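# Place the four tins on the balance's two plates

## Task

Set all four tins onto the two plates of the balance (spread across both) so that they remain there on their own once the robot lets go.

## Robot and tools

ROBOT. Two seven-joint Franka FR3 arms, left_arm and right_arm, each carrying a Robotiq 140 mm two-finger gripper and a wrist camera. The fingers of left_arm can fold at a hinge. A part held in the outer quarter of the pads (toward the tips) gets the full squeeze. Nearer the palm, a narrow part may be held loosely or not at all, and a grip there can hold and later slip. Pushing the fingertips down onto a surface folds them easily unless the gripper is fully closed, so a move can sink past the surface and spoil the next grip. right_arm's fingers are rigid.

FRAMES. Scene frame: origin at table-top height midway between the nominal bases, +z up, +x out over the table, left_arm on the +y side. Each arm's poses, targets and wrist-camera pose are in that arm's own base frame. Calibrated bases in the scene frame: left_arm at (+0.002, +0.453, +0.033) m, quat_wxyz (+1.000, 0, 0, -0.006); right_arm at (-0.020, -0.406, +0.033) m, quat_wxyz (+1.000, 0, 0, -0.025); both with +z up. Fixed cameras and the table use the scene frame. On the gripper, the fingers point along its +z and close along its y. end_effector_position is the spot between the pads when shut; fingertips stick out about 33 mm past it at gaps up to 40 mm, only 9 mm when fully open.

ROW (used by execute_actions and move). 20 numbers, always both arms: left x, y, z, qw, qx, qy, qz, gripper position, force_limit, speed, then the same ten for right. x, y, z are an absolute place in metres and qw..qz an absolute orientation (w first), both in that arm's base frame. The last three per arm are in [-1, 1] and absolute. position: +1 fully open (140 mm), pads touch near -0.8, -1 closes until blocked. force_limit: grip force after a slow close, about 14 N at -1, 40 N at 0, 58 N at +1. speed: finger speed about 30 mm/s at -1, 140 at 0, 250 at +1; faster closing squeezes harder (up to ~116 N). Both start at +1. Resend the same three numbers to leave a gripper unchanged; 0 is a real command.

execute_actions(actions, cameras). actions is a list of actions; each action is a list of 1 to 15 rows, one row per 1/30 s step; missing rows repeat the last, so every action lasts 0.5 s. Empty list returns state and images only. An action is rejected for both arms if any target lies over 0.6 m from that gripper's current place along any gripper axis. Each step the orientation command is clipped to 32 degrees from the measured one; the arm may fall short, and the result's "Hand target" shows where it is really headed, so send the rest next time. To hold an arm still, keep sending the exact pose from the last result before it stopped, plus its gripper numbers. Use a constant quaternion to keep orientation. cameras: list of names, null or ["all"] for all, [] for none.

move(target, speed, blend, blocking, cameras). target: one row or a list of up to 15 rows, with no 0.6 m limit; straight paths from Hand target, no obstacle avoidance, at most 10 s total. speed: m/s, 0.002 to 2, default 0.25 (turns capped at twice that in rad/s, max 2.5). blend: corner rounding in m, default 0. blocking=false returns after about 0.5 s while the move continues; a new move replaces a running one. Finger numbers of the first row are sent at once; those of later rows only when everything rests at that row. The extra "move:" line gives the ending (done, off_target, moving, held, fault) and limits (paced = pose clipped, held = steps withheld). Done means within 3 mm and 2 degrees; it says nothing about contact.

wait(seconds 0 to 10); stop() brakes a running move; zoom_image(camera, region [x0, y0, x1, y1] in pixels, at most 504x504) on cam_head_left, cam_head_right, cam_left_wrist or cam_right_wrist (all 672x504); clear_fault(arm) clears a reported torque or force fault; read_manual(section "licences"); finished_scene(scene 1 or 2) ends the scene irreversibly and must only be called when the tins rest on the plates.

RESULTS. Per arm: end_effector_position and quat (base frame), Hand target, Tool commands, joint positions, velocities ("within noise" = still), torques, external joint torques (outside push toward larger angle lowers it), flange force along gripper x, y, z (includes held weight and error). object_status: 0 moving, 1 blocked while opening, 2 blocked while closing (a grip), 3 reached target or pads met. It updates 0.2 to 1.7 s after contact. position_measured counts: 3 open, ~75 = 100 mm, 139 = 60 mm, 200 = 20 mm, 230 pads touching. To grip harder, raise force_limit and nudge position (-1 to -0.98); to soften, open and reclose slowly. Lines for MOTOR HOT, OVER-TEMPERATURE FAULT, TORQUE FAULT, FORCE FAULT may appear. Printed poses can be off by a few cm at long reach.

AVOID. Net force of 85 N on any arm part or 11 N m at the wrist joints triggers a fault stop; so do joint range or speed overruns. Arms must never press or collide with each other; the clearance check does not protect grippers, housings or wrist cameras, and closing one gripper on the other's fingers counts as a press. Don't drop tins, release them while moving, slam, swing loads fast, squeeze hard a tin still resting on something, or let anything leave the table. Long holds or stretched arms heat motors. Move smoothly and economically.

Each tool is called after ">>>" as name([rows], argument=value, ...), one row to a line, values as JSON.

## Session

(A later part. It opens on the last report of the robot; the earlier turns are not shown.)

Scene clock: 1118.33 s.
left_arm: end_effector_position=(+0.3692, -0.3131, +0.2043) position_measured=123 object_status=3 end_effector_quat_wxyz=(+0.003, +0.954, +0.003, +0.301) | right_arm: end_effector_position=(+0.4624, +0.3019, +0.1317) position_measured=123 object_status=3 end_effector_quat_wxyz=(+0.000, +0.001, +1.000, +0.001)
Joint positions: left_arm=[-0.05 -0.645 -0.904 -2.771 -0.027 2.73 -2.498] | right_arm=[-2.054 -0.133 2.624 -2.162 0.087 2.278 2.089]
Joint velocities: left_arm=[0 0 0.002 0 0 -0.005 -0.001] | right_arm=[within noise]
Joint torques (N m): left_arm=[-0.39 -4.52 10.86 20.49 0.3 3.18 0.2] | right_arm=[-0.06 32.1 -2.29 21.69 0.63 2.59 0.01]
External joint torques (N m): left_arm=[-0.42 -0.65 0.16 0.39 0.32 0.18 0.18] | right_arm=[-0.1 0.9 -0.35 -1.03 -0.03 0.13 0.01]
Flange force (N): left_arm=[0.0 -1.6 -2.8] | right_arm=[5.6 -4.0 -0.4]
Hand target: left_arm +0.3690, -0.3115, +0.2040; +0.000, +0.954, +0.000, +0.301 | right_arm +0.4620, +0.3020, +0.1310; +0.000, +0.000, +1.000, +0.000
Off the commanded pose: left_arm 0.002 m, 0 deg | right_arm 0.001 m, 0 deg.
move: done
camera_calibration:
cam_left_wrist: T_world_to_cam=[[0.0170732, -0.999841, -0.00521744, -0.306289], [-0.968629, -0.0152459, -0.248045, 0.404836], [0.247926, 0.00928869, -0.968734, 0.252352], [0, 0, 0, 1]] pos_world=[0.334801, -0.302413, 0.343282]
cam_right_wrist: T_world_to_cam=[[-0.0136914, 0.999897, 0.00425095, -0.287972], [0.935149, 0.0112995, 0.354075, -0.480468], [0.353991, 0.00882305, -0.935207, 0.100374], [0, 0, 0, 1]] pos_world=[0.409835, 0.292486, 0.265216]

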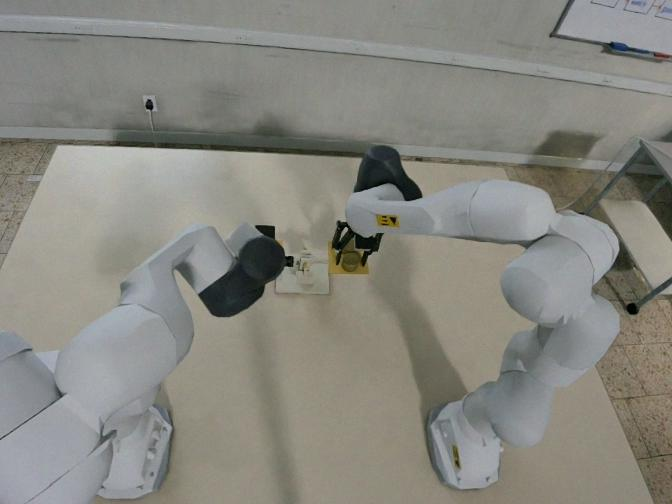

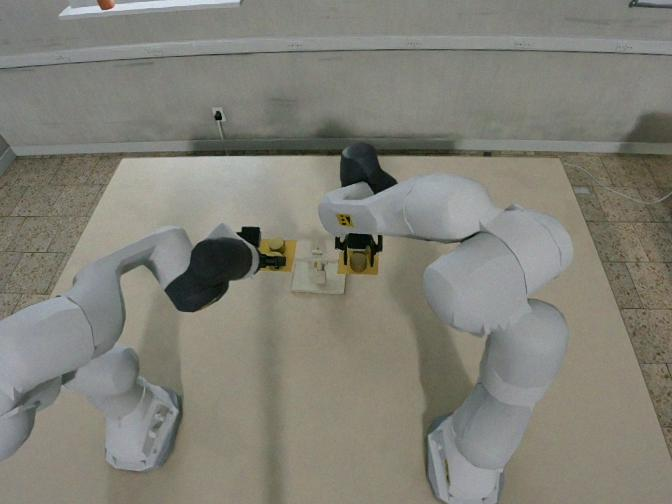

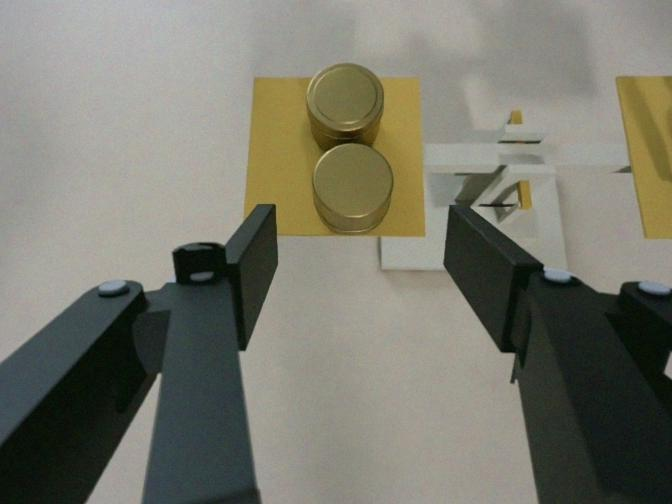

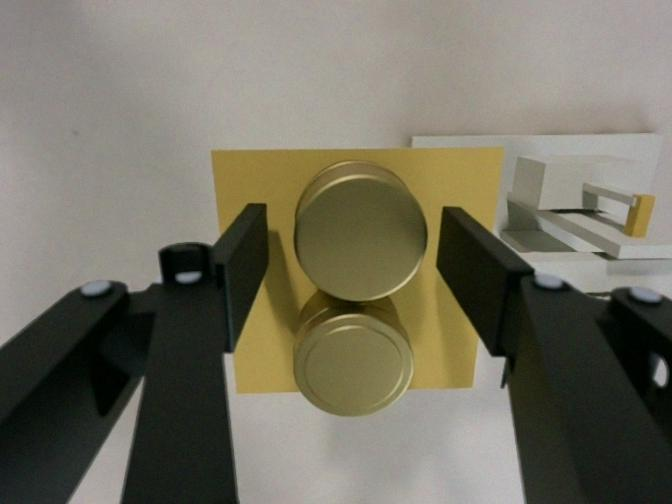

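>>> move([
  [0.369,-0.3115,0.204,0,0.954,0,0.301,0.05,-0.5,-1, 0.462,0.302,0.20,0,0,1,0,0.05,-0.5,-1],
], speed=0.04)

>>> zoom_image(camera="cam_head_right", region=[230, 200, 400, 310])

Scene clock: 1127.73 s.
left_arm: end_effector_position=(+0.3690, -0.3126, +0.2040) position_measured=123 object_status=3 end_effector_quat_wxyz=(+0.002, +0.954, +0.003, +0.301) | right_arm: end_effector_position=(+0.4631, +0.3020, +0.1990) position_measured=123 object_status=3 end_effector_quat_wxyz=(+0.001, -0.001, +1.000, +0.001)
Joint positions: left_arm=[-0.05 -0.645 -0.904 -2.772 -0.027 2.729 -2.498] | right_arm=[-2.051 -0.039 2.624 -2.083 0.024 2.118 2.129]
Joint velocities: left_arm=[within noise] | right_arm=[0.001 0 0 0 0 -0.004 0.004]
Joint torques (N m): left_arm=[-0.26 -4.51 10.95 20.8 0.38 3.12 0.19] | right_arm=[0.52 30.56 -0.84 23 0.3 2.21 0.22]
External joint torques (N m): left_arm=[-0.26 -0.68 0.3 0.74 0.39 0.13 0.17] | right_arm=[0.49 1.2 -0.28 -1.05 -0.46 -0.26 0.22]
Flange force (N): left_arm=[1.0 -0.8 -2.7] | right_arm=[7.8 -4.3 -1.0]
Hand target: left_arm +0.3690, -0.3115, +0.2040; +0.000, +0.954, +0.000, +0.301 | right_arm +0.4620, +0.3020, +0.2000; +0.000, +0.000, +1.000, +0.000
Off the commanded pose: left_arm 0.001 m, 0 deg | right_arm 0.001 m, 0 deg.
move: done
camera_calibration:
cam_left_wrist: T_world_to_cam=[[0.0178072, -0.999823, -0.00607282, -0.305939], [-0.968852, -0.0157544, -0.24714, 0.404378], [0.247, 0.0102845, -0.968961, 0.252747], [0, 0, 0, 1]] pos_world=[0.334801, -0.302113, 0.342982]
cam_right_wrist: T_world_to_cam=[[-0.0168979, 0.999843, 0.00539803, -0.286996], [0.934938, 0.0138868, 0.354539, -0.505772], [0.354408, 0.0110378, -0.935026, 0.162189], [0, 0, 0, 1]] pos_world=[0.410535, 0.292185, 0.332516]

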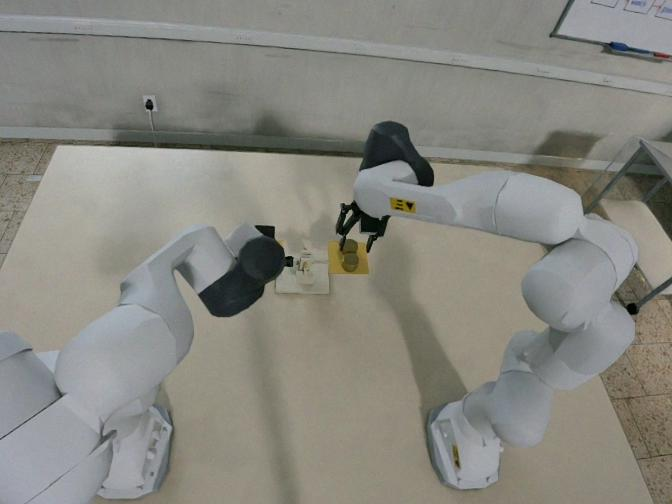

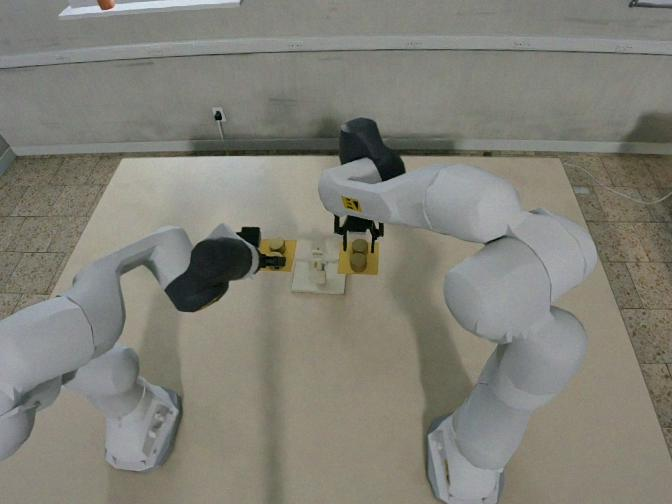

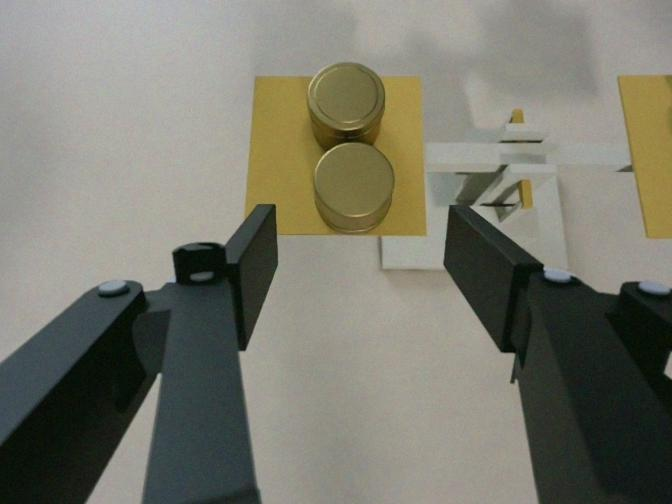

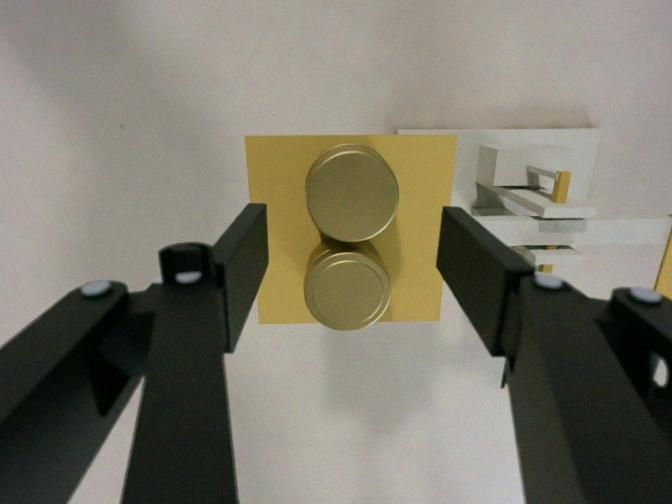

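Scaled by 2.965 from the camera's 672x504 image, which has a finer 960x720 frame.

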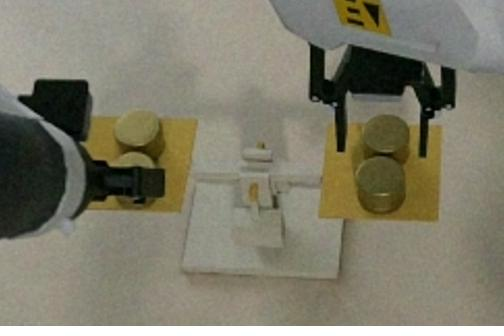

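>>> finished_scene(scene=2)

The scene is finished: the task was done.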